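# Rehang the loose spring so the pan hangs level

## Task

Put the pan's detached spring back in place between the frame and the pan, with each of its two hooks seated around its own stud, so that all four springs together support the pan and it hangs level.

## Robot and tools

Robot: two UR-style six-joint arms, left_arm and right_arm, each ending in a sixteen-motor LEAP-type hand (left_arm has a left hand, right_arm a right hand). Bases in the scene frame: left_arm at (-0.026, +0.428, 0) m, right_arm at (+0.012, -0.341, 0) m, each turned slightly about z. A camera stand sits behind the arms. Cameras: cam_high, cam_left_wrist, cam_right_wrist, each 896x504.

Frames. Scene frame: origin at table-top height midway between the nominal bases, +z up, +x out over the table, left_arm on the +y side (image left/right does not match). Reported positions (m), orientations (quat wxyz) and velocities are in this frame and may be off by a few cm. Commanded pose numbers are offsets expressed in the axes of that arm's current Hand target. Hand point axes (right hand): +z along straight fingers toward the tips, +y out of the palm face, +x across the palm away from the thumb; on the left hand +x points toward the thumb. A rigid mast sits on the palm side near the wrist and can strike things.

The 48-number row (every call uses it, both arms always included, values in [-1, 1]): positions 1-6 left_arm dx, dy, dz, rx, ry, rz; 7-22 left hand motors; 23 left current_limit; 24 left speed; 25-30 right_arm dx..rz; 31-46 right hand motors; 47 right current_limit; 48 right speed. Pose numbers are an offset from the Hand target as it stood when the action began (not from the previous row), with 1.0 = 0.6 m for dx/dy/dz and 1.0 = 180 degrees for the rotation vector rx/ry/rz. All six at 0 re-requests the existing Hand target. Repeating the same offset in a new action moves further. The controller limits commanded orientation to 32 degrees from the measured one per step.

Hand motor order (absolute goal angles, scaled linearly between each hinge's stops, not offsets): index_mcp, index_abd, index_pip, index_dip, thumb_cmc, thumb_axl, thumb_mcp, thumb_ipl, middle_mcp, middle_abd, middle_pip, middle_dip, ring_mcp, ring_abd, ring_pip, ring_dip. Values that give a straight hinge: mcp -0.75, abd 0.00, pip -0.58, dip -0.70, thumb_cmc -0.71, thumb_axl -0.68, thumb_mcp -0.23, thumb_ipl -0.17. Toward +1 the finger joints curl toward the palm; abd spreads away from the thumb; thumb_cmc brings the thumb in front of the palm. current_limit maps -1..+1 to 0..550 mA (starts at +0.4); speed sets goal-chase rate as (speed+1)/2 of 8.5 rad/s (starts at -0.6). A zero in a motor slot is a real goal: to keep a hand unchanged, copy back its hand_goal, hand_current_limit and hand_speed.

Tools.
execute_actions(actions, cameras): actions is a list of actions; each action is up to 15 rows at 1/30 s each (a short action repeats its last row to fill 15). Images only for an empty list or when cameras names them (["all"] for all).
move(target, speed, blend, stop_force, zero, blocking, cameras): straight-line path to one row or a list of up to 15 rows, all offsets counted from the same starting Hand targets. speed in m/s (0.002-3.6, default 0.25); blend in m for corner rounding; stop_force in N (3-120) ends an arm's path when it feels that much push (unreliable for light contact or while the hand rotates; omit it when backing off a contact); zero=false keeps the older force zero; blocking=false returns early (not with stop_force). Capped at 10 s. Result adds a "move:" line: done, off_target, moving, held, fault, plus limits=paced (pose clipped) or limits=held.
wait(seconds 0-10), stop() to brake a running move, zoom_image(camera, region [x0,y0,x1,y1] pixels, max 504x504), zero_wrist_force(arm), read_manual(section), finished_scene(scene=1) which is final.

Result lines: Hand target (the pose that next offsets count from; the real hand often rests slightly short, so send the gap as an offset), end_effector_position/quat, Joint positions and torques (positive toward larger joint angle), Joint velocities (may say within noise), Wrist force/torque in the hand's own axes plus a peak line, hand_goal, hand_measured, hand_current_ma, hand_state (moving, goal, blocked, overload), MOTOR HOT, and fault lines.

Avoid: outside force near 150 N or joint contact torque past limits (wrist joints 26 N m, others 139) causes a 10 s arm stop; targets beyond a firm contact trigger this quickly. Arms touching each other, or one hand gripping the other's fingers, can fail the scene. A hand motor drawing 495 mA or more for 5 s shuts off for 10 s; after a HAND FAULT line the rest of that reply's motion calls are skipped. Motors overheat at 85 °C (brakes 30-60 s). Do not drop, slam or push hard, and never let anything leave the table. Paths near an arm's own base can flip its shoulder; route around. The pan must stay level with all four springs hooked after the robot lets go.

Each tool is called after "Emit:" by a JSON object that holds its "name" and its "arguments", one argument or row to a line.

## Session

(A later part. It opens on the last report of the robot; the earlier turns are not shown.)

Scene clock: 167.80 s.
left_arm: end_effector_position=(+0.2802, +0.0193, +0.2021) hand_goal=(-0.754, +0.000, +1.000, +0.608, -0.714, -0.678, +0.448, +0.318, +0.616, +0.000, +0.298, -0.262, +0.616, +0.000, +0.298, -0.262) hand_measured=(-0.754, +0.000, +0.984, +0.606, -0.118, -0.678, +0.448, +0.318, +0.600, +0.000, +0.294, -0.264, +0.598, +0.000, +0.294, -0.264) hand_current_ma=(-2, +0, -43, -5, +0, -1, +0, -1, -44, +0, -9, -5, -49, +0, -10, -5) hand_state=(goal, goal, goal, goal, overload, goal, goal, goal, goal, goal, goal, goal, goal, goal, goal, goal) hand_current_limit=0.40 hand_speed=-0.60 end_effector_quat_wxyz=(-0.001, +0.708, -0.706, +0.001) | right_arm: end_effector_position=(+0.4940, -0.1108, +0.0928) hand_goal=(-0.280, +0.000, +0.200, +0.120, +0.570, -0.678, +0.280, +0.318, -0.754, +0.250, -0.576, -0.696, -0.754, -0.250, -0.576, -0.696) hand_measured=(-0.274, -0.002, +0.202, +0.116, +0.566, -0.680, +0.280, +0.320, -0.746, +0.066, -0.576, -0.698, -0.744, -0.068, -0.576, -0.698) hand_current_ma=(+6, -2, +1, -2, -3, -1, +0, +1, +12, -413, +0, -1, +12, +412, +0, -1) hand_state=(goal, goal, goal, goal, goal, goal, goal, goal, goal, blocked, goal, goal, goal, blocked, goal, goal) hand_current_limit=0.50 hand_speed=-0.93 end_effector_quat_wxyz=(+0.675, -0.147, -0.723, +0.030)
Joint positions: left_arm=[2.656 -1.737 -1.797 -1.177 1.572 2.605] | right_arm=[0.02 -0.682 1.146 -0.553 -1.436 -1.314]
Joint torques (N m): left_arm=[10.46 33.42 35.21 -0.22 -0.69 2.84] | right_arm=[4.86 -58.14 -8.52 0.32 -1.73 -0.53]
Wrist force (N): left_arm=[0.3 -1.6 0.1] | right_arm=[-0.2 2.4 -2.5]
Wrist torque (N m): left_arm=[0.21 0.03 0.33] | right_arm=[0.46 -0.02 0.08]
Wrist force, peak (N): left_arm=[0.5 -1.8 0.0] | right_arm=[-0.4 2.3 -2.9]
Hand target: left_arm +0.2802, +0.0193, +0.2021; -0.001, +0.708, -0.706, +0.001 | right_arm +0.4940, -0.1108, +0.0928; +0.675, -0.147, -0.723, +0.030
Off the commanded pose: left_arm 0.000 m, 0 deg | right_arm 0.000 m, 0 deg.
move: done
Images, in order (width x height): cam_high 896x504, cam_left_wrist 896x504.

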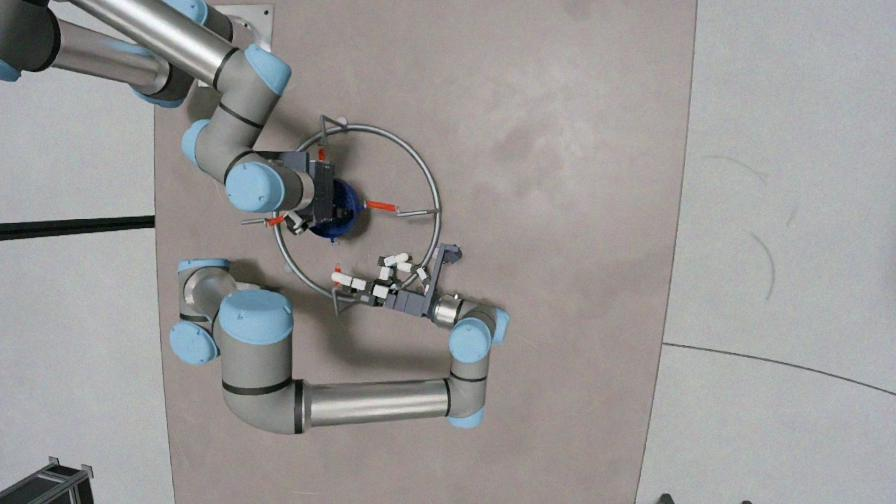

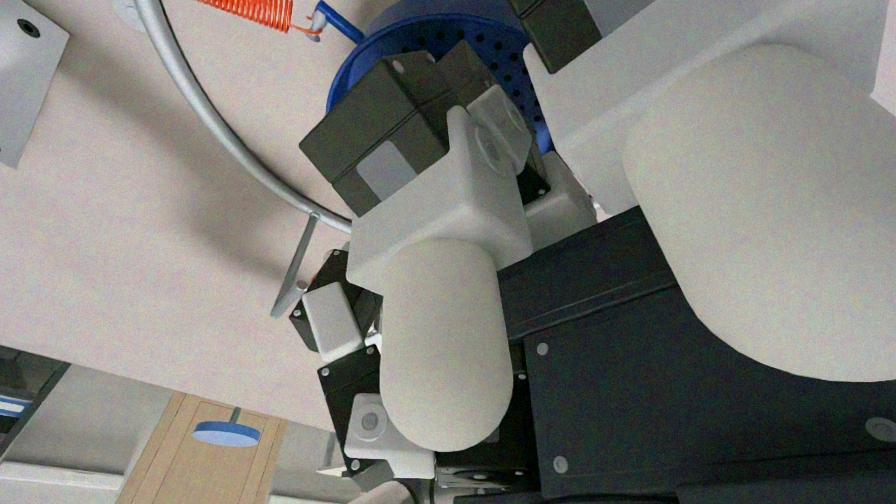

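Emit:
{"name": "move", "arguments": {
  "target": [0.075,0,0,0,0,0,-0.754,0,1.0,0.609,-0.714,-0.678,0.449,0.319,0.616,0,0.299,-0.261,0.616,0,0.299,-0.261,0.75,-0.6, 0,0,0,0,0,0,-0.28,0,0.2,0.12,0.571,-0.678,0.281,0.319,-0.754,0.25,-0.576,-0.696,-0.754,-0.25,-0.576,-0.696,0.5,-0.93],
  "speed": 0.03,
  "stop_force": 15,
  "cameras": ["cam_high","cam_left_wrist","cam_right_wrist"]
}}

Emit:
{"name": "zoom_image", "arguments": {
  "camera": "cam_high",
  "region": [290, 160, 400, 320]
}}

Scene clock: 170.67 s.
left_arm: end_effector_position=(+0.2803, -0.0257, +0.2021) hand_goal=(-0.754, +0.000, +1.000, +0.608, -0.714, -0.678, +0.448, +0.318, +0.616, +0.000, +0.298, -0.262, +0.616, +0.000, +0.298, -0.262) hand_measured=(-0.756, +0.000, +0.984, +0.606, -0.118, -0.678, +0.448, +0.318, +0.600, +0.000, +0.294, -0.264, +0.598, +0.000, +0.294, -0.264) hand_current_ma=(-2, +0, -41, -5, +0, -2, +0, +0, -44, +0, -9, -5, -49, +0, -9, -5) hand_state=(goal, goal, goal, goal, overload, goal, goal, goal, goal, goal, goal, goal, goal, goal, goal, goal) hand_current_limit=0.75 hand_speed=-0.60 end_effector_quat_wxyz=(-0.001, +0.708, -0.706, +0.001) | right_arm: end_effector_position=(+0.4940, -0.1108, +0.0928) hand_goal=(-0.280, +0.000, +0.200, +0.120, +0.570, -0.678, +0.280, +0.318, -0.754, +0.250, -0.576, -0.696, -0.754, -0.250, -0.576, -0.696) hand_measured=(-0.274, -0.002, +0.202, +0.116, +0.566, -0.680, +0.280, +0.320, -0.746, +0.066, -0.576, -0.698, -0.744, -0.068, -0.576, -0.698) hand_current_ma=(+6, -2, +1, -2, -3, -1, +0, +1, +12, -413, +0, -1, +12, +412, +0, -1) hand_state=(goal, goal, goal, goal, goal, goal, goal, goal, goal, blocked, goal, goal, goal, blocked, goal, goal) hand_current_limit=0.50 hand_speed=-0.93 end_effector_quat_wxyz=(+0.675, -0.147, -0.723, +0.030)
Joint positions: left_arm=[2.587 -1.812 -1.705 -1.194 1.572 2.536] | right_arm=[0.02 -0.682 1.146 -0.553 -1.436 -1.314]
Joint torques (N m): left_arm=[10.77 35.58 9.93 4.53 1.7 3.33] | right_arm=[4.52 -58.21 -8.41 0.42 -1.54 0.09]
Wrist force (N): left_arm=[0.4 -1.7 -0.3] | right_arm=[-0.6 2.0 -2.6]
Wrist torque (N m): left_arm=[0.23 0.01 0.35] | right_arm=[0.42 0.04 0.03]
Wrist force, peak (N): left_arm=[0.6 -1.9 -0.1] | right_arm=[-0.5 2.4 -2.7]
Hand target: left_arm +0.2803, -0.0257, +0.2021; -0.001, +0.708, -0.706, +0.001 | right_arm +0.4940, -0.1108, +0.0928; +0.675, -0.147, -0.723, +0.030
Off the commanded pose: left_arm 0.000 m, 0 deg | right_arm 0.000 m, 0 deg.
move: done

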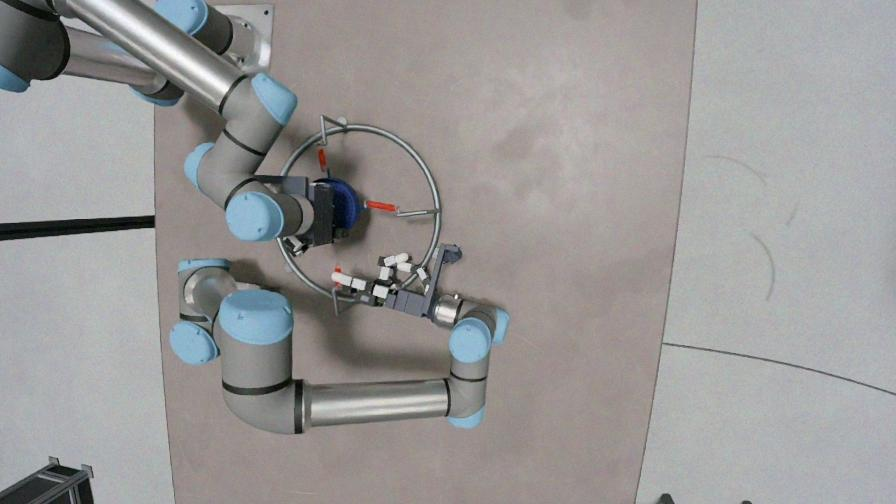

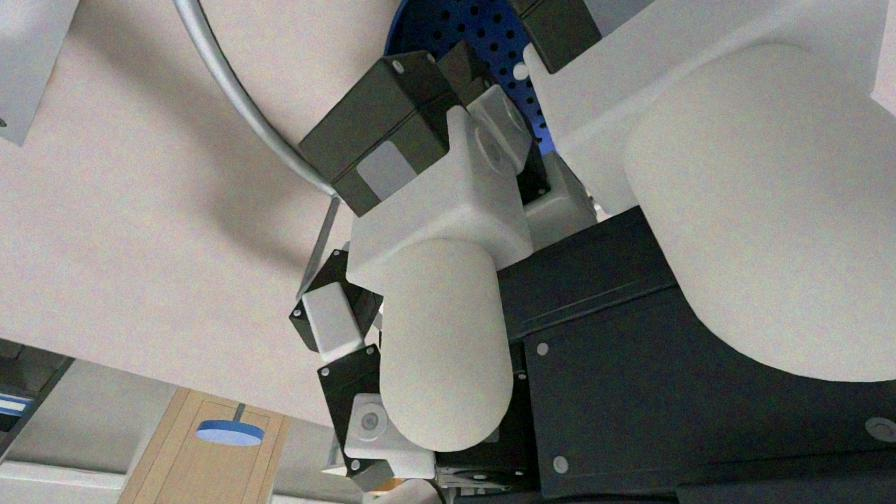

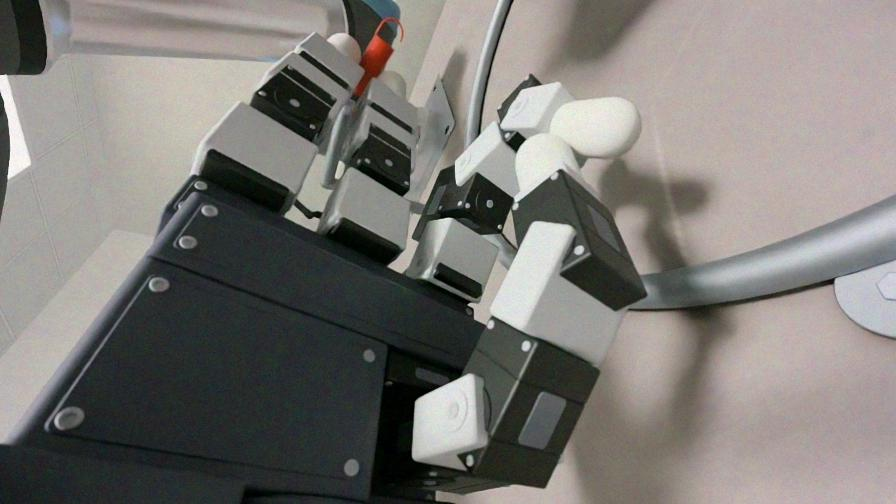

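Scaled by 3.150 from the camera's 896x504 image, which has a finer 1280x720 frame.

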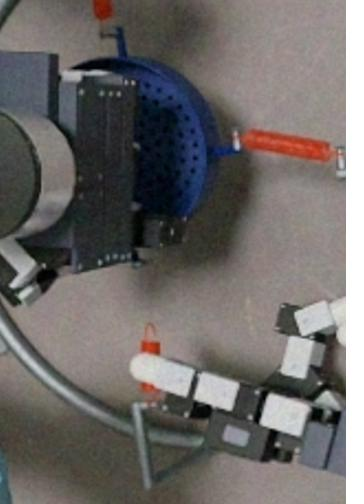

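Emit:
{"name": "move", "arguments": {
  "target": [
    [0,0,-0.025,0,0,0,-0.754,0,1.0,0.609,-0.714,-0.678,0.449,0.319,0.616,0,0.299,-0.261,0.616,0,0.299,-0.261,0.75,-0.6, 0,0,0,0,0,0,-0.28,0,0.2,0.12,0.571,-0.678,0.281,0.319,-0.754,0.25,-0.576,-0.696,-0.754,-0.25,-0.576,-0.696,0.5,-0.93],
    [-0.04,0,-0.01,0,0,0,-0.754,0,1.0,0.609,-0.714,-0.678,0.449,0.319,0.616,0,0.299,-0.261,0.616,0,0.299,-0.261,0.75,-0.6, 0,0,0,0,0,0,-0.28,0,0.2,0.12,0.571,-0.678,0.281,0.319,-0.754,0.25,-0.576,-0.696,-0.754,-0.25,-0.576,-0.696,0.5,-0.93]
  ],
  "speed": 0.06,
  "cameras": []
}}

Emit:
{"name": "move", "arguments": {
  "target": [0,0,0.07,0,0,0,-0.754,0,1.0,0.609,-0.714,-0.678,0.449,0.319,0.616,0,0.299,-0.261,0.616,0,0.299,-0.261,0.75,-0.6, 0,0,0,0,0,0,-0.28,0,0.2,0.12,0.571,-0.678,0.281,0.319,-0.754,0.25,-0.576,-0.696,-0.754,-0.25,-0.576,-0.696,0.5,-0.93],
  "speed": 0.02,
  "stop_force": 3,
  "cameras": ["cam_high","cam_left_wrist"]
}}

Emit:
{"name": "zoom_image", "arguments": {
  "camera": "cam_high",
  "region": [290, 160, 400, 320]
}}

Scene clock: 174.90 s.
left_arm: end_effector_position=(+0.2803, -0.0016, +0.2081) hand_goal=(-0.754, +0.000, +1.000, +0.608, -0.714, -0.678, +0.448, +0.318, +0.616, +0.000, +0.298, -0.262, +0.616, +0.000, +0.298, -0.262) hand_measured=(-0.756, +0.000, +0.984, +0.606, -0.118, -0.678, +0.448, +0.318, +0.600, +0.000, +0.294, -0.264, +0.598, +0.000, +0.294, -0.264) hand_current_ma=(-2, +0, -41, -5, +0, -2, +0, +0, -44, +0, -9, -5, -49, +0, -9, -5) hand_state=(goal, goal, goal, goal, overload, goal, goal, goal, goal, goal, goal, goal, goal, goal, goal, goal) hand_current_limit=0.75 hand_speed=-0.60 end_effector_quat_wxyz=(-0.001, +0.708, -0.707, +0.001) | right_arm: end_effector_position=(+0.4940, -0.1108, +0.0928) hand_goal=(-0.280, +0.000, +0.200, +0.120, +0.570, -0.678, +0.280, +0.318, -0.754, +0.250, -0.576, -0.696, -0.754, -0.250, -0.576, -0.696) hand_measured=(-0.274, -0.002, +0.202, +0.116, +0.566, -0.680, +0.280, +0.320, -0.746, +0.066, -0.576, -0.698, -0.744, -0.068, -0.576, -0.698) hand_current_ma=(+6, -2, +1, -2, -3, -1, +0, +1, +12, -413, +0, -1, +12, +412, +0, -1) hand_state=(goal, goal, goal, goal, goal, goal, goal, goal, goal, blocked, goal, goal, goal, blocked, goal, goal) hand_current_limit=0.50 hand_speed=-0.93 end_effector_quat_wxyz=(+0.675, -0.147, -0.723, +0.030)
Joint positions: left_arm=[2.623 -1.766 -1.745 -1.199 1.572 2.572] | right_arm=[0.02 -0.682 1.146 -0.553 -1.436 -1.314]
Joint torques (N m): left_arm=[-9.12 22.7 34.39 -0.42 -0.13 -2.58] | right_arm=[4.05 -58.32 -9 0.3 -1.57 0.71]
Wrist force (N): left_arm=[0.4 -1.8 -0.1] | right_arm=[-0.7 2.1 -2.7]
Wrist torque (N m): left_arm=[0.20 0.02 0.30] | right_arm=[0.43 0.04 0.03]
Wrist force, peak (N): left_arm=[1.2 -1.7 -0.3] | right_arm=[-0.6 2.5 -2.7]
Hand target: left_arm +0.2802, -0.0017, +0.2081; -0.001, +0.708, -0.706, +0.001 | right_arm +0.4940, -0.1108, +0.0928; +0.675, -0.147, -0.723, +0.030
Off the commanded pose: left_arm 0.000 m, 0 deg | right_arm 0.000 m, 0 deg.
move: done
No camera images: "cameras" was empty.

Scene clock: 177.43 s.
left_arm: end_effector_position=(+0.2803, -0.0017, +0.1783) hand_goal=(-0.754, +0.000, +1.000, +0.608, -0.714, -0.678, +0.448, +0.318, +0.616, +0.000, +0.298, -0.262, +0.616, +0.000, +0.298, -0.262) hand_measured=(-0.766, +0.000, +0.988, +0.606, -0.118, -0.680, +0.448, +0.318, +0.600, +0.000, +0.294, -0.264, +0.600, +0.000, +0.294, -0.264) hand_current_ma=(-32, +0, -27, -5, +0, -4, +2, +0, -44, +0, -9, -5, -42, +0, -9, -5) hand_state=(goal, goal, goal, goal, overload, goal, goal, goal, goal, goal, goal, goal, goal, goal, goal, goal) hand_current_limit=0.75 hand_speed=-0.60 end_effector_quat_wxyz=(-0.001, +0.708, -0.706, +0.001) | right_arm: end_effector_position=(+0.4940, -0.1108, +0.0928) hand_goal=(-0.280, +0.000, +0.200, +0.120, +0.570, -0.678, +0.280, +0.318, -0.754, +0.250, -0.576, -0.696, -0.754, -0.250, -0.576, -0.696) hand_measured=(-0.274, -0.002, +0.202, +0.116, +0.566, -0.680, +0.280, +0.320, -0.746, +0.066, -0.576, -0.698, -0.744, -0.068, -0.576, -0.698) hand_current_ma=(+6, -2, +1, -2, -3, -1, +0, +1, +12, -413, +0, -1, +12, +412, +0, -1) hand_state=(goal, goal, goal, goal, goal, goal, goal, goal, goal, blocked, goal, goal, goal, blocked, goal, goal) hand_current_limit=0.50 hand_speed=-0.93 end_effector_quat_wxyz=(+0.675, -0.147, -0.723, +0.030)
Joint positions: left_arm=[2.623 -1.795 -1.792 -1.124 1.572 2.572] | right_arm=[0.02 -0.682 1.146 -0.553 -1.436 -1.314]
Joint torques (N m): left_arm=[-2.65 32.59 32.98 4.15 -1.56 -0.21] | right_arm=[4.12 -58.78 -8.12 0.4 -1.59 1.23]
Wrist force (N): left_arm=[0.5 -1.5 -3.1] | right_arm=[-0.5 2.2 -2.6]
Wrist torque (N m): left_arm=[0.54 0.08 0.32] | right_arm=[0.44 0.02 0.05]
Wrist force, peak (N): left_arm=[0.4 -1.5 -3.4] | right_arm=[-0.6 2.4 -2.8]
Hand target: left_arm +0.2803, -0.0017, +0.1783; -0.001, +0.708, -0.706, +0.001 (not the last commanded pose) | right_arm +0.4940, -0.1108, +0.0928; +0.675, -0.147, -0.723, +0.030
Off the commanded pose: left_arm 0.012 m, 0 deg | right_arm 0.000 m, 0 deg.
move: contact (left_arm)
Images, in order (width x height): cam_high 896x504, cam_left_wrist 896x504.

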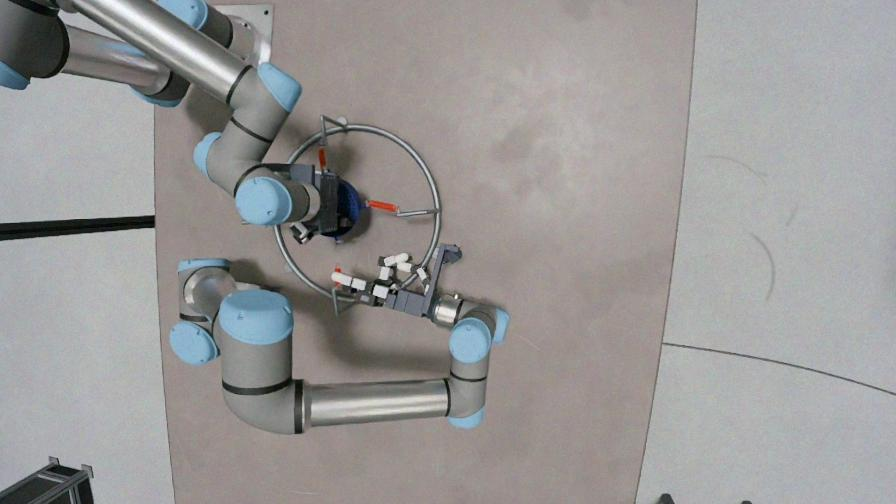

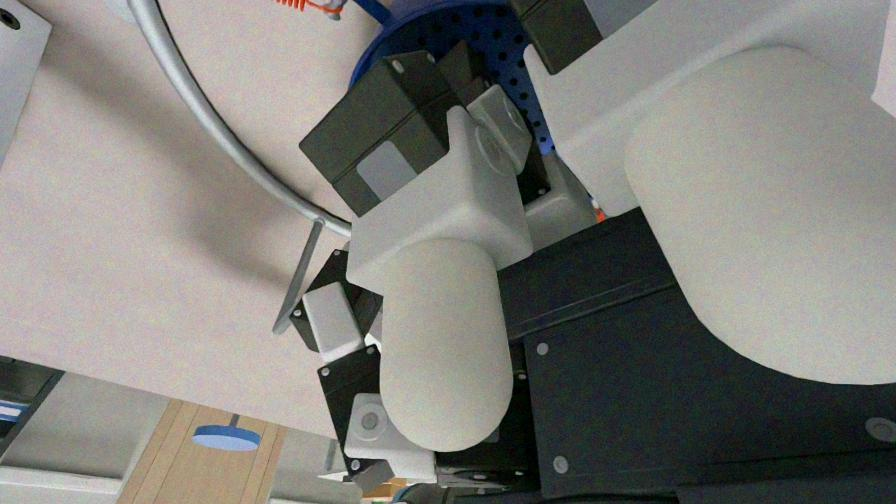

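Scaled by 3.150 from the camera's 896x504 image, which has a finer 1280x720 frame.

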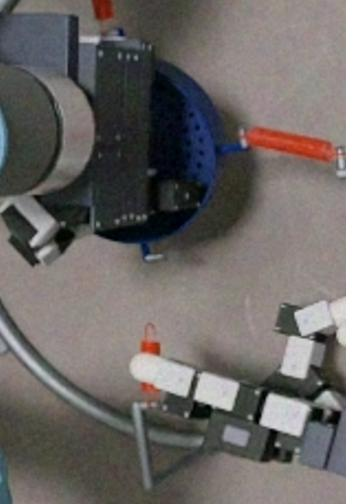

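Emit:
{"name": "move", "arguments": {
  "target": [
    [0,0,-0.015,0,0,0,-0.754,0,1.0,0.609,-0.714,-0.678,0.449,0.319,0.616,0,0.299,-0.261,0.616,0,0.299,-0.261,0.75,-0.6, 0,0,0,0,0,0,-0.28,0,0.2,0.12,0.571,-0.678,0.281,0.319,-0.754,0.25,-0.576,-0.696,-0.754,-0.25,-0.576,-0.696,0.5,-0.93],
    [0,0.017,-0.015,0,0,0,-0.754,0,1.0,0.609,-0.714,-0.678,0.449,0.319,0.616,0,0.299,-0.261,0.616,0,0.299,-0.261,0.75,-0.6, 0,0,0,0,0,0,-0.28,0,0.2,0.12,0.571,-0.678,0.281,0.319,-0.754,0.25,-0.576,-0.696,-0.754,-0.25,-0.576,-0.696,0.5,-0.93]
  ],
  "speed": 0.04,
  "cameras": []
}}

Emit:
{"name": "move", "arguments": {
  "target": [0,0,0.035,0,0,0,-0.754,0,1.0,0.609,-0.714,-0.678,0.449,0.319,0.616,0,0.299,-0.261,0.616,0,0.299,-0.261,0.75,-0.6, 0,0,0,0,0,0,-0.28,0,0.2,0.12,0.571,-0.678,0.281,0.319,-0.754,0.25,-0.576,-0.696,-0.754,-0.25,-0.576,-0.696,0.5,-0.93],
  "speed": 0.02,
  "stop_force": 3,
  "cameras": ["cam_high"]
}}

Emit:
{"name": "zoom_image", "arguments": {
  "camera": "cam_high",
  "region": [290, 160, 400, 320]
}}

Scene clock: 179.13 s.
left_arm: end_effector_position=(+0.2699, -0.0017, +0.1872) hand_goal=(-0.754, +0.000, +1.000, +0.608, -0.714, -0.678, +0.448, +0.318, +0.616, +0.000, +0.298, -0.262, +0.616, +0.000, +0.298, -0.262) hand_measured=(-0.762, +0.000, +0.988, +0.606, -0.118, -0.680, +0.448, +0.318, +0.600, +0.000, +0.294, -0.264, +0.600, +0.000, +0.294, -0.264) hand_current_ma=(-20, +0, -27, -4, +0, -4, +2, +0, -44, +0, -9, -5, -42, +0, -9, -5) hand_state=(goal, goal, goal, goal, overload, goal, goal, goal, goal, goal, goal, goal, goal, goal, goal, goal) hand_current_limit=0.75 hand_speed=-0.60 end_effector_quat_wxyz=(-0.001, +0.708, -0.706, +0.001) end_effector_velocity=(+0.002, +0.000, +0.001) end_effector_angular_velocity=(+0.000, -0.003, -0.002) | right_arm: end_effector_position=(+0.4940, -0.1108, +0.0928) hand_goal=(-0.280, +0.000, +0.200, +0.120, +0.570, -0.678, +0.280, +0.318, -0.754, +0.250, -0.576, -0.696, -0.754, -0.250, -0.576, -0.696) hand_measured=(-0.274, -0.002, +0.202, +0.116, +0.566, -0.680, +0.280, +0.320, -0.746, +0.066, -0.576, -0.698, -0.744, -0.068, -0.576, -0.698) hand_current_ma=(+6, -2, +1, -2, -3, -1, +0, +1, +12, -413, +0, -1, +12, +412, +0, -1) hand_state=(goal, goal, goal, goal, goal, goal, goal, goal, goal, blocked, goal, goal, goal, blocked, goal, goal) hand_current_limit=0.50 hand_speed=-0.93 end_effector_quat_wxyz=(+0.675, -0.147, -0.723, +0.030)
Joint positions: left_arm=[2.613 -1.769 -1.799 -1.143 1.572 2.562] | right_arm=[0.02 -0.682 1.146 -0.553 -1.436 -1.314]
Joint velocities: left_arm=[0.001 -0.003 0.005 0 0.001 0.003] | right_arm=[within noise]
Joint torques (N m): left_arm=[10.44 20.01 33.92 3.07 -0.83 1.6] | right_arm=[4.36 -58.16 -8.46 0.38 -1.51 1.56]
Wrist force (N): left_arm=[0.1 -1.8 0.2] | right_arm=[-0.4 2.3 -2.6]
Wrist torque (N m): left_arm=[0.18 0.06 0.33] | right_arm=[0.44 0.00 0.06]
Wrist force, peak (N): left_arm=[0.5 -1.7 -3.3] | right_arm=[-0.5 2.4 -2.8]
Hand target: left_arm +0.2701, -0.0017, +0.1873; -0.001, +0.708, -0.706, +0.001 | right_arm +0.4940, -0.1108, +0.0928; +0.675, -0.147, -0.723, +0.030
Off the commanded pose: left_arm 0.000 m, 0 deg | right_arm 0.000 m, 0 deg.
move: done
No camera images: "cameras" was empty.

Scene clock: 181.10 s.
left_arm: end_effector_position=(+0.2701, -0.0017, +0.1687) hand_goal=(-0.754, +0.000, +1.000, +0.608, -0.714, -0.678, +0.448, +0.318, +0.616, +0.000, +0.298, -0.262, +0.616, +0.000, +0.298, -0.262) hand_measured=(-0.758, +0.002, +0.992, +0.606, -0.118, -0.680, +0.448, +0.318, +0.600, +0.000, +0.294, -0.264, +0.618, +0.000, +0.294, -0.264) hand_current_ma=(-10, +1, -16, -4, +0, -4, +1, +1, -44, +0, -9, -5, +2, +0, -9, -5) hand_state=(goal, goal, goal, goal, overload, goal, goal, goal, goal, goal, goal, goal, goal, goal, goal, goal) hand_current_limit=0.75 hand_speed=-0.60 end_effector_quat_wxyz=(-0.001, +0.708, -0.706, +0.001) | right_arm: end_effector_position=(+0.4940, -0.1108, +0.0928) hand_goal=(-0.280, +0.000, +0.200, +0.120, +0.570, -0.678, +0.280, +0.318, -0.754, +0.250, -0.576, -0.696, -0.754, -0.250, -0.576, -0.696) hand_measured=(-0.274, -0.002, +0.202, +0.116, +0.566, -0.680, +0.280, +0.320, -0.746, +0.066, -0.576, -0.698, -0.744, -0.068, -0.576, -0.698) hand_current_ma=(+6, -2, +1, -2, -3, -1, +0, +1, +12, -413, +0, -1, +12, +412, +0, -1) hand_state=(goal, goal, goal, goal, goal, goal, goal, goal, goal, blocked, goal, goal, goal, blocked, goal, goal) hand_current_limit=0.50 hand_speed=-0.93 end_effector_quat_wxyz=(+0.675, -0.147, -0.723, +0.030)
Joint positions: left_arm=[2.613 -1.789 -1.826 -1.095 1.572 2.562] | right_arm=[0.02 -0.682 1.146 -0.553 -1.436 -1.314]
Joint torques (N m): left_arm=[6.71 30.02 32.53 4.36 0.95 2.88] | right_arm=[4.09 -58.05 -8.84 0.34 -1.46 1.77]
Wrist force (N): left_arm=[-0.1 -1.8 -3.4] | right_arm=[-0.4 2.3 -2.5]
Wrist torque (N m): left_arm=[0.41 -0.17 0.32] | right_arm=[0.45 0.00 0.06]
Wrist force, peak (N): left_arm=[0.5 -1.4 -4.8] | right_arm=[-0.3 2.3 -2.8]
Hand target: left_arm +0.2701, -0.0017, +0.1687; -0.001, +0.708, -0.706, +0.001 (not the last commanded pose) | right_arm +0.4940, -0.1108, +0.0928; +0.675, -0.147, -0.723, +0.030
Off the commanded pose: left_arm 0.002 m, 0 deg | right_arm 0.000 m, 0 deg.
move: contact (left_arm)
Images, in order (width x height): cam_high 896x504.

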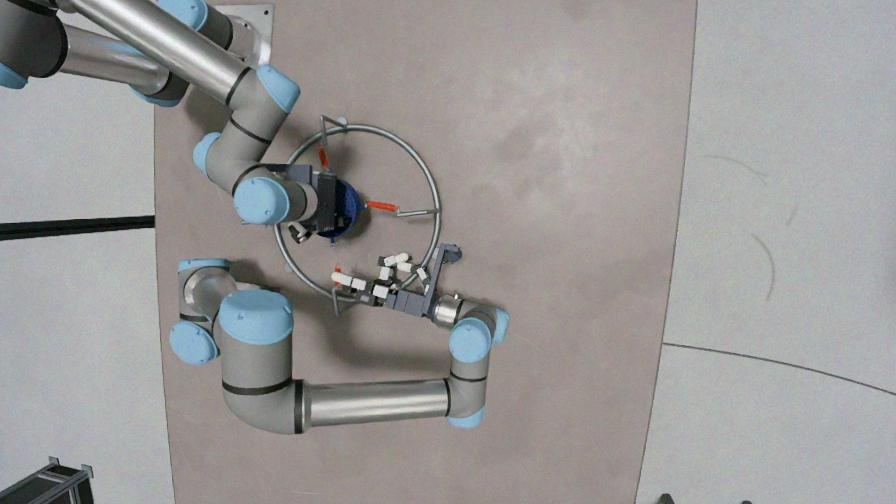

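Scaled by 3.150 from the camera's 896x504 image, which has a finer 1280x720 frame.

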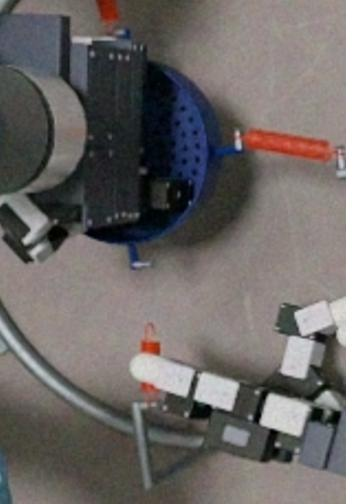

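Emit:
{"name": "move", "arguments": {
  "target": [
    [0,0,-0.02,0,0,0,-0.754,0,1.0,0.609,-0.714,-0.678,0.449,0.319,0.616,0,0.299,-0.261,0.616,0,0.299,-0.261,0.75,-0.6, 0,0,0,0,0,0,-0.28,0,0.2,0.12,0.571,-0.678,0.281,0.319,-0.754,0.25,-0.576,-0.696,-0.754,-0.25,-0.576,-0.696,0.5,-0.93],
    [0.02,-0.012,-0.02,0,0,0,-0.754,0,1.0,0.609,-0.714,-0.678,0.449,0.319,0.616,0,0.299,-0.261,0.616,0,0.299,-0.261,0.75,-0.6, 0,0,0,0,0,0,-0.28,0,0.2,0.12,0.571,-0.678,0.281,0.319,-0.754,0.25,-0.576,-0.696,-0.754,-0.25,-0.576,-0.696,0.5,-0.93]
  ],
  "speed": 0.04,
  "cameras": []
}}

Emit:
{"name": "move", "arguments": {
  "target": [0,0,0.03,0,0,0,-0.754,0,1.0,0.609,-0.714,-0.678,0.449,0.319,0.616,0,0.299,-0.261,0.616,0,0.299,-0.261,0.75,-0.6, 0,0,0,0,0,0,-0.28,0,0.2,0.12,0.571,-0.678,0.281,0.319,-0.754,0.25,-0.576,-0.696,-0.754,-0.25,-0.576,-0.696,0.5,-0.93],
  "speed": 0.02,
  "stop_force": 3,
  "cameras": ["cam_high"]
}}

Emit:
{"name": "zoom_image", "arguments": {
  "camera": "cam_high",
  "region": [290, 160, 400, 320]
}}

Scene clock: 183.37 s.
left_arm: end_effector_position=(+0.2773, -0.0138, +0.1808) hand_goal=(-0.754, +0.000, +1.000, +0.608, -0.714, -0.678, +0.448, +0.318, +0.616, +0.000, +0.298, -0.262, +0.616, +0.000, +0.298, -0.262) hand_measured=(-0.748, +0.004, +0.988, +0.608, -0.118, -0.678, +0.446, +0.320, +0.600, +0.000, +0.294, -0.264, +0.610, +0.000, +0.294, -0.264) hand_current_ma=(+12, +5, -28, -1, +0, -1, -3, +2, -44, +0, -9, -5, -13, +0, -9, -5) hand_state=(goal, goal, goal, goal, overload, goal, goal, goal, goal, goal, goal, goal, goal, goal, goal, goal) hand_current_limit=0.75 hand_speed=-0.60 end_effector_quat_wxyz=(-0.001, +0.708, -0.706, +0.001) end_effector_velocity=(-0.002, +0.001, -0.001) end_effector_angular_velocity=(+0.002, +0.002, +0.001) | right_arm: end_effector_position=(+0.4940, -0.1108, +0.0928) hand_goal=(-0.280, +0.000, +0.200, +0.120, +0.570, -0.678, +0.280, +0.318, -0.754, +0.250, -0.576, -0.696, -0.754, -0.250, -0.576, -0.696) hand_measured=(-0.274, -0.002, +0.202, +0.116, +0.566, -0.680, +0.280, +0.320, -0.746, +0.066, -0.576, -0.698, -0.744, -0.068, -0.576, -0.698) hand_current_ma=(+6, -2, +1, -2, -3, -1, +0, +1, +12, -413, +0, -1, +12, +412, +0, -1) hand_state=(goal, goal, goal, goal, goal, goal, goal, goal, goal, blocked, goal, goal, goal, blocked, goal, goal) hand_current_limit=0.50 hand_speed=-0.93 end_effector_quat_wxyz=(+0.675, -0.147, -0.723, +0.030)
Joint positions: left_arm=[2.602 -1.807 -1.769 -1.134 1.572 2.551] | right_arm=[0.02 -0.682 1.146 -0.553 -1.436 -1.314]
Joint velocities: left_arm=[0.001 0.002 -0.006 0 0 0] | right_arm=[within noise]
Joint torques (N m): left_arm=[7.76 35.31 12.37 4.47 -0.41 1.79] | right_arm=[4.04 -58.1 -8.98 0.38 -1.41 2.24]
Wrist force (N): left_arm=[-3.0 0.5 -0.1] | right_arm=[-0.5 2.1 -2.5]
Wrist torque (N m): left_arm=[0.16 -0.09 0.04] | right_arm=[0.41 0.02 0.05]
Wrist force, peak (N): left_arm=[-0.3 -2.0 -3.5] | right_arm=[-0.3 2.5 -2.7]
Hand target: left_arm +0.2773, -0.0137, +0.1807; -0.001, +0.708, -0.706, +0.001 | right_arm +0.4940, -0.1108, +0.0928; +0.675, -0.147, -0.723, +0.030
Off the commanded pose: left_arm 0.000 m, 0 deg | right_arm 0.000 m, 0 deg.
move: done
No camera images: "cameras" was empty.

Scene clock: 184.77 s.
left_arm: end_effector_position=(+0.2773, -0.0137, +0.1731) hand_goal=(-0.754, +0.000, +1.000, +0.608, -0.714, -0.678, +0.448, +0.318, +0.616, +0.000, +0.298, -0.262, +0.616, +0.000, +0.298, -0.262) hand_measured=(-0.750, +0.004, +0.988, +0.608, -0.118, -0.678, +0.446, +0.320, +0.600, +0.000, +0.294, -0.264, +0.614, +0.000, +0.294, -0.264) hand_current_ma=(+10, +5, -28, -1, +0, -1, -3, +2, -44, +0, -9, -5, -4, +0, -9, -5) hand_state=(goal, goal, goal, goal, overload, goal, goal, goal, goal, goal, goal, goal, goal, goal, goal, goal) hand_current_limit=0.75 hand_speed=-0.60 end_effector_quat_wxyz=(-0.001, +0.708, -0.706, +0.001) | right_arm: end_effector_position=(+0.4940, -0.1108, +0.0928) hand_goal=(-0.280, +0.000, +0.200, +0.120, +0.570, -0.678, +0.280, +0.318, -0.754, +0.250, -0.576, -0.696, -0.754, -0.250, -0.576, -0.696) hand_measured=(-0.274, -0.002, +0.202, +0.116, +0.566, -0.680, +0.280, +0.320, -0.746, +0.066, -0.576, -0.698, -0.744, -0.068, -0.576, -0.698) hand_current_ma=(+6, -2, +1, -2, -3, -1, +0, +1, +12, -413, +0, -1, +12, +412, +0, -1) hand_state=(goal, goal, goal, goal, goal, goal, goal, goal, goal, blocked, goal, goal, goal, blocked, goal, goal) hand_current_limit=0.50 hand_speed=-0.93 end_effector_quat_wxyz=(+0.675, -0.147, -0.723, +0.030)
Joint positions: left_arm=[2.602 -1.815 -1.781 -1.115 1.572 2.551] | right_arm=[0.02 -0.682 1.146 -0.553 -1.436 -1.314]
Joint torques (N m): left_arm=[4.48 33.24 34.97 5.15 0.4 2.63] | right_arm=[3.73 -58.08 -8.85 0.34 -1.36 2.25]
Wrist force (N): left_arm=[-2.7 0.8 -3.0] | right_arm=[-0.4 2.3 -2.5]
Wrist torque (N m): left_arm=[0.40 -0.21 0.10] | right_arm=[0.45 0.01 0.06]
Wrist force, peak (N): left_arm=[-3.1 0.8 -3.4] | right_arm=[-0.7 2.2 -2.9]
Hand target: left_arm +0.2773, -0.0137, +0.1731; -0.001, +0.708, -0.707, +0.001 (not the last commanded pose) | right_arm +0.4940, -0.1108, +0.0928; +0.675, -0.147, -0.723, +0.030
Off the commanded pose: left_arm 0.010 m, 0 deg | right_arm 0.000 m, 0 deg.
move: contact (left_arm)
Images, in order (width x height): cam_high 896x504.

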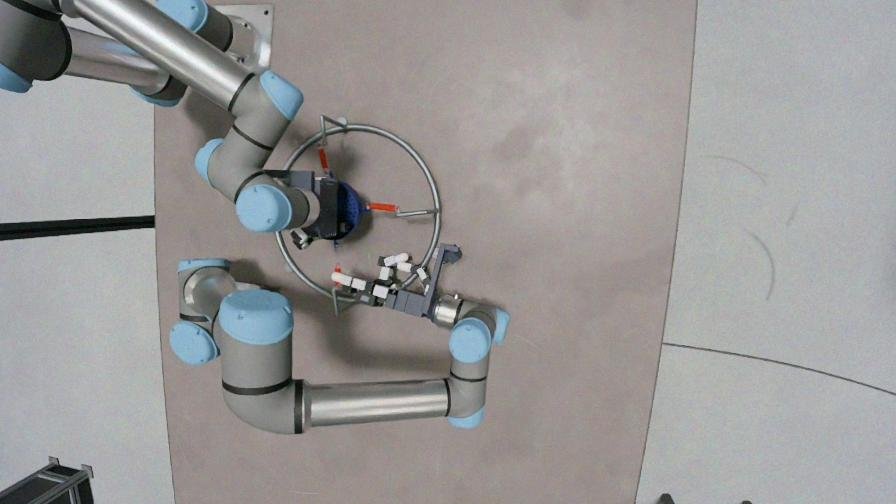

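Scaled by 3.150 from the camera's 896x504 image, which has a finer 1280x720 frame.

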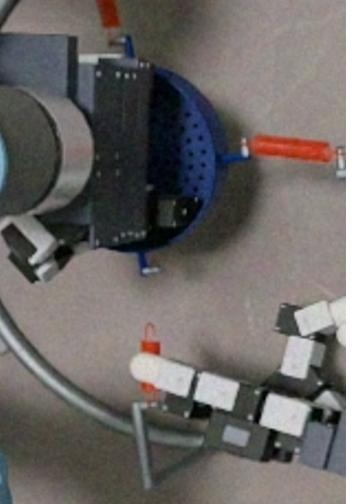

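Emit:
{"name": "move", "arguments": {
  "target": [
    [0,0,-0.0133,0,0,0,-0.754,0,1.0,0.609,-0.714,-0.678,0.449,0.319,0.616,0,0.299,-0.261,0.616,0,0.299,-0.261,0.75,-0.6, 0,0,0,0,0,0,-0.28,0,0.2,0.12,0.571,-0.678,0.281,0.319,-0.754,0.25,-0.576,-0.696,-0.754,-0.25,-0.576,-0.696,0.5,-0.93],
    [0.0333,0,-0.0133,0,0,0,-0.754,0,1.0,0.609,-0.714,-0.678,0.449,0.319,0.616,0,0.299,-0.261,0.616,0,0.299,-0.261,0.75,-0.6, 0,0,0,0,0,0,-0.28,0,0.2,0.12,0.571,-0.678,0.281,0.319,-0.754,0.25,-0.576,-0.696,-0.754,-0.25,-0.576,-0.696,0.5,-0.93]
  ],
  "speed": 0.03,
  "cameras": ["all"]
}}

Emit:
{"name": "zoom_image", "arguments": {
  "camera": "cam_high",
  "region": [290, 160, 400, 320]
}}

Emit:
{"name": "zoom_image", "arguments": {
  "camera": "cam_right_wrist",
  "region": [320, 0, 480, 120]
}}

Scene clock: 187.13 s.
left_arm: end_effector_position=(+0.2773, -0.0338, +0.1812) hand_goal=(-0.754, +0.000, +1.000, +0.608, -0.714, -0.678, +0.448, +0.318, +0.616, +0.000, +0.298, -0.262, +0.616, +0.000, +0.298, -0.262) hand_measured=(-0.742, +0.016, +0.988, +0.608, -0.118, -0.678, +0.446, +0.320, +0.600, +0.000, +0.294, -0.264, +0.610, +0.000, +0.294, -0.264) hand_current_ma=(+30, +36, -32, -1, +0, +0, -7, +3, -44, +0, -9, -5, -13, +0, -9, -5) hand_state=(goal, goal, goal, goal, overload, goal, goal, goal, goal, goal, goal, goal, goal, goal, goal, goal) hand_current_limit=0.75 hand_speed=-0.60 end_effector_quat_wxyz=(-0.001, +0.708, -0.706, +0.001) | right_arm: end_effector_position=(+0.4940, -0.1108, +0.0928) hand_goal=(-0.280, +0.000, +0.200, +0.120, +0.570, -0.678, +0.280, +0.318, -0.754, +0.250, -0.576, -0.696, -0.754, -0.250, -0.576, -0.696) hand_measured=(-0.274, -0.002, +0.202, +0.116, +0.566, -0.680, +0.280, +0.320, -0.746, +0.066, -0.576, -0.698, -0.744, -0.068, -0.576, -0.698) hand_current_ma=(+6, -2, +1, -2, -3, -1, +0, +1, +12, -413, +0, -1, +12, +412, +0, -1) hand_state=(goal, goal, goal, goal, goal, goal, goal, goal, goal, blocked, goal, goal, goal, blocked, goal, goal) hand_current_limit=0.50 hand_speed=-0.93 end_effector_quat_wxyz=(+0.675, -0.147, -0.723, +0.030)
Joint positions: left_arm=[2.572 -1.84 -1.726 -1.145 1.572 2.522] | right_arm=[0.02 -0.682 1.146 -0.553 -1.436 -1.314]
Joint torques (N m): left_arm=[6.6 35.9 12.48 4.24 -0.43 2.32] | right_arm=[4.17 -57.83 -9.13 0.28 -1.31 2.27]
Wrist force (N): left_arm=[-12.1 1.5 0.0] | right_arm=[-0.3 2.3 -2.6]
Wrist torque (N m): left_arm=[0.16 -0.43 -0.70] | right_arm=[0.44 -0.01 0.07]
Wrist force, peak (N): left_arm=[-12.2 1.7 0.0] | right_arm=[-0.4 2.4 -2.8]
Hand target: left_arm +0.2773, -0.0337, +0.1811; -0.001, +0.708, -0.707, +0.001 | right_arm +0.4940, -0.1108, +0.0928; +0.675, -0.147, -0.723, +0.030
Off the commanded pose: left_arm 0.000 m, 0 deg | right_arm 0.000 m, 0 deg.
move: done

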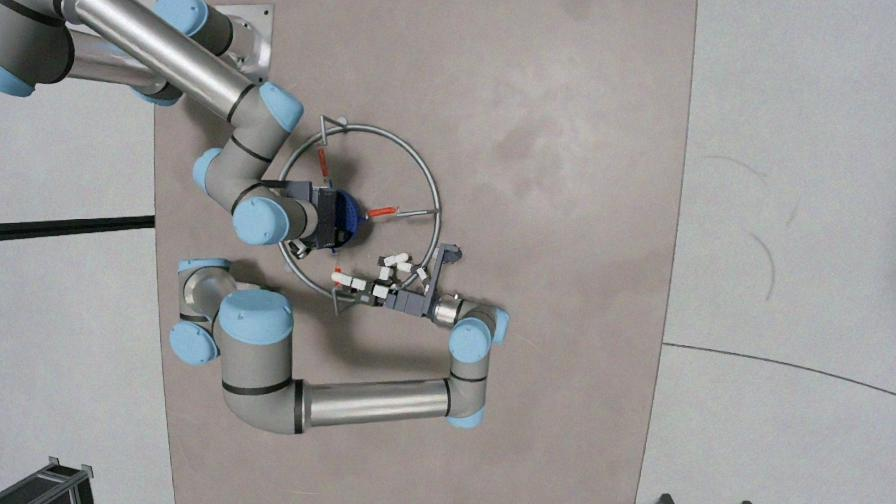

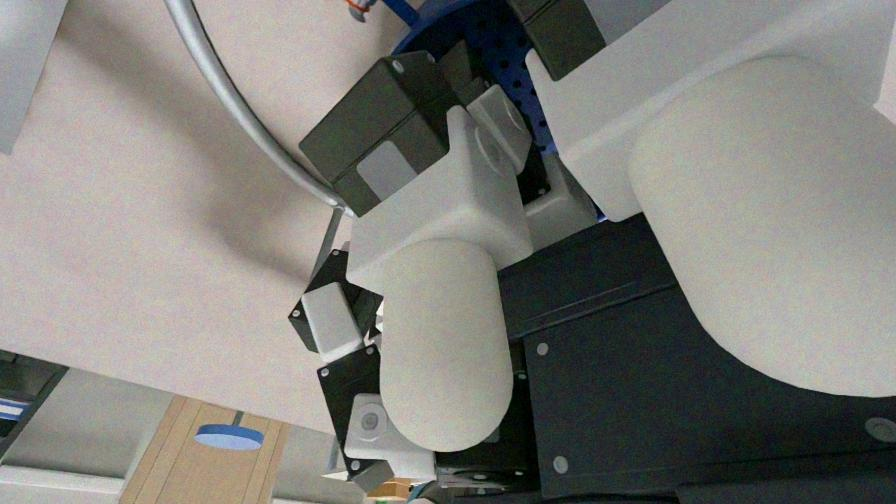

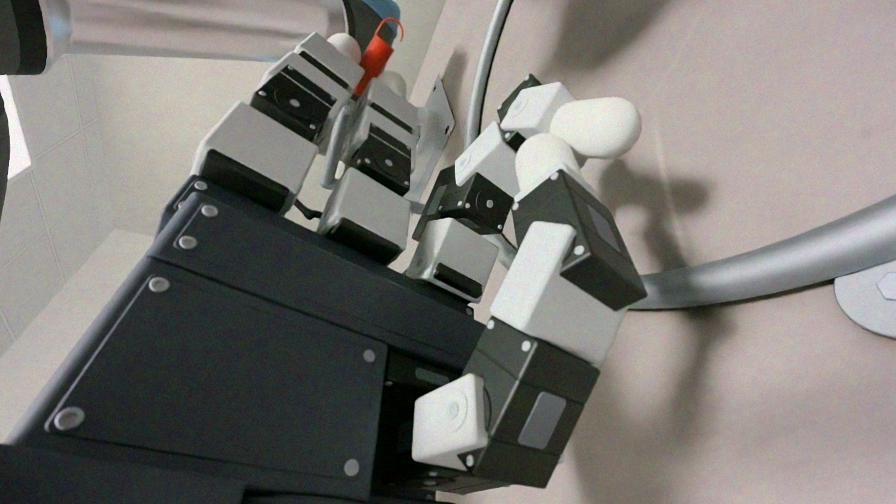

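Scaled by 3.150 from the camera's 896x504 image, which has a finer 1280x720 frame.

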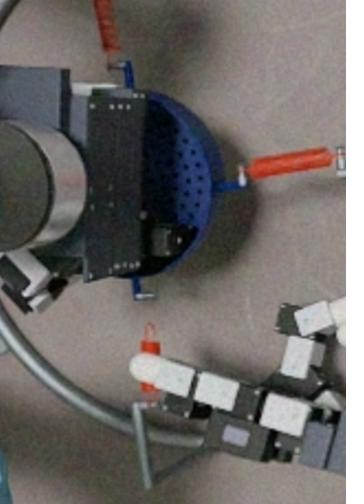

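Scaled by 3.150 from the camera's 896x504 image, which has a finer 1280x720 frame.

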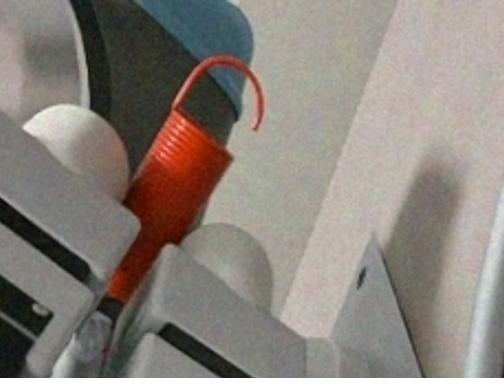

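Emit:
{"name": "move", "arguments": {
  "target": [0,0,0,0,0,0,-0.754,0,1.0,0.609,-0.714,-0.678,0.449,0.319,0.616,0,0.299,-0.261,0.616,0,0.299,-0.261,0.75,-0.6, -0.0082,-0.026,-0.0184,-0.0429,0.0108,0.0039,-0.28,0,0.2,0.12,0.571,-0.678,0.281,0.319,-0.754,0.25,-0.576,-0.696,-0.754,-0.25,-0.576,-0.696,0.5,-0.93],
  "speed": 0.05,
  "cameras": ["cam_right_wrist","cam_high"]
}}

Emit:
{"name": "zoom_image", "arguments": {
  "camera": "cam_high",
  "region": [310, 220, 380, 300]
}}

Emit:
{"name": "zoom_image", "arguments": {
  "camera": "cam_right_wrist",
  "region": [320, 0, 480, 120]
}}

Scene clock: 190.07 s.
left_arm: end_effector_position=(+0.2773, -0.0337, +0.1811) hand_goal=(-0.754, +0.000, +1.000, +0.608, -0.714, -0.678, +0.448, +0.318, +0.616, +0.000, +0.298, -0.262, +0.616, +0.000, +0.298, -0.262) hand_measured=(-0.742, +0.016, +0.988, +0.608, -0.118, -0.678, +0.446, +0.320, +0.600, +0.000, +0.294, -0.264, +0.610, +0.000, +0.294, -0.264) hand_current_ma=(+30, +36, -32, -1, +0, +0, -7, +3, -44, +0, -9, -5, -13, +0, -9, -5) hand_state=(goal, goal, goal, goal, overload, goal, goal, goal, goal, goal, goal, goal, goal, goal, goal, goal) hand_current_limit=0.75 hand_speed=-0.60 end_effector_quat_wxyz=(-0.001, +0.708, -0.707, +0.001) | right_arm: end_effector_position=(+0.5025, -0.1287, +0.0928) hand_goal=(-0.280, +0.000, +0.200, +0.120, +0.570, -0.678, +0.280, +0.318, -0.754, +0.250, -0.576, -0.696, -0.754, -0.250, -0.576, -0.696) hand_measured=(-0.274, -0.002, +0.202, +0.116, +0.566, -0.680, +0.280, +0.320, -0.746, +0.066, -0.576, -0.698, -0.746, -0.068, -0.576, -0.698) hand_current_ma=(+6, -2, +1, -2, -3, -1, +0, +1, +12, -413, +0, -1, +12, +412, +0, -1) hand_state=(goal, goal, goal, goal, goal, goal, goal, goal, goal, blocked, goal, goal, goal, blocked, goal, goal) hand_current_limit=0.50 hand_speed=-0.93 end_effector_quat_wxyz=(+0.675, -0.197, -0.711, -0.017) end_effector_velocity=(-0.001, +0.000, +0.001) end_effector_angular_velocity=(-0.001, -0.002, +0.010)
Joint positions: left_arm=[2.573 -1.84 -1.726 -1.145 1.572 2.522] | right_arm=[-0.048 -0.718 1.215 -0.587 -1.364 -1.307]
Joint velocities: left_arm=[within noise] | right_arm=[0.003 0 -0.003 0.001 -0.007 0]
Joint torques (N m): left_arm=[6.14 35.85 14.08 6.7 -3.31 3.02] | right_arm=[6.35 -39.13 -27.18 3.36 -2.04 1.86]
Wrist force (N): left_arm=[-12.0 1.4 0.0] | right_arm=[-0.1 2.0 -2.4]
Wrist torque (N m): left_arm=[0.14 -0.42 -0.69] | right_arm=[0.39 -0.04 0.11]
Wrist force, peak (N): left_arm=[-12.2 1.5 0.0] | right_arm=[-0.3 2.5 -2.7]
Hand target: left_arm +0.2773, -0.0337, +0.1811; -0.001, +0.708, -0.707, +0.001 | right_arm +0.5024, -0.1287, +0.0928; +0.675, -0.197, -0.711, -0.017
Off the commanded pose: left_arm 0.000 m, 0 deg | right_arm 0.000 m, 0 deg.
move: done
Images, in order (width x height): cam_high 896x504, cam_right_wrist 896x504.

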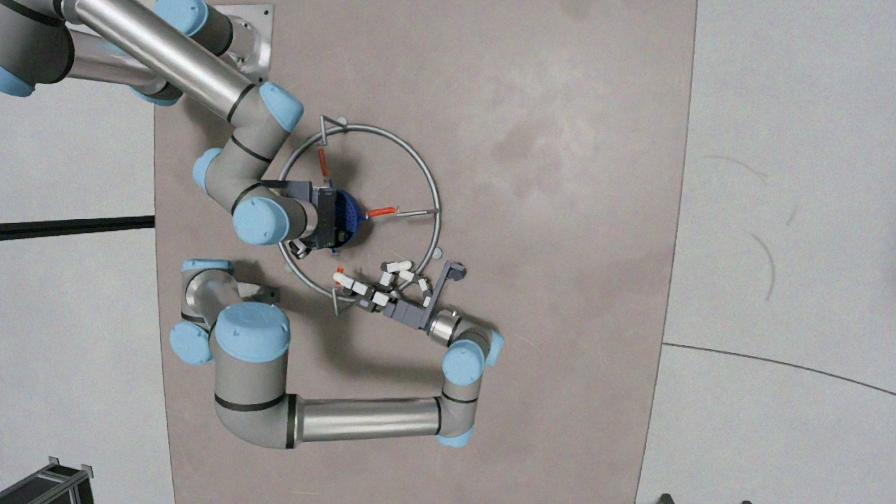

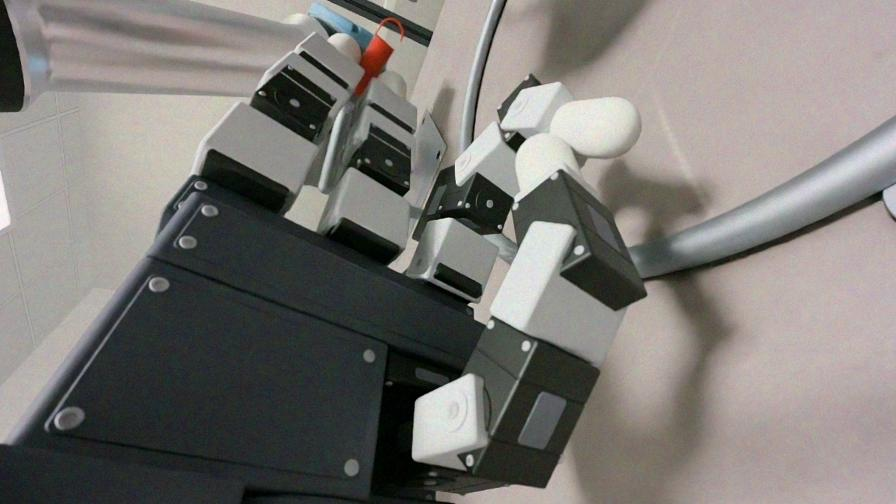

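Scaled by 6.300 from the camera's 896x504 image, which has a finer 1280x720 frame.

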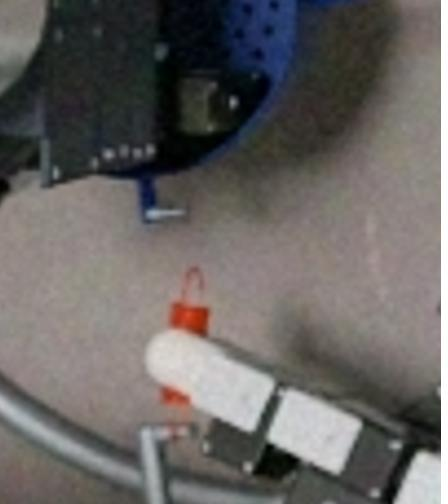

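Scaled by 3.150 from the camera's 896x504 image, which has a finer 1280x720 frame.

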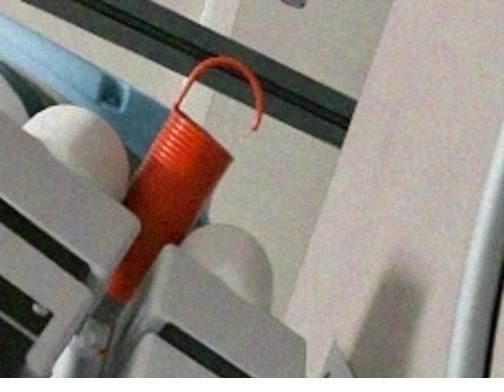

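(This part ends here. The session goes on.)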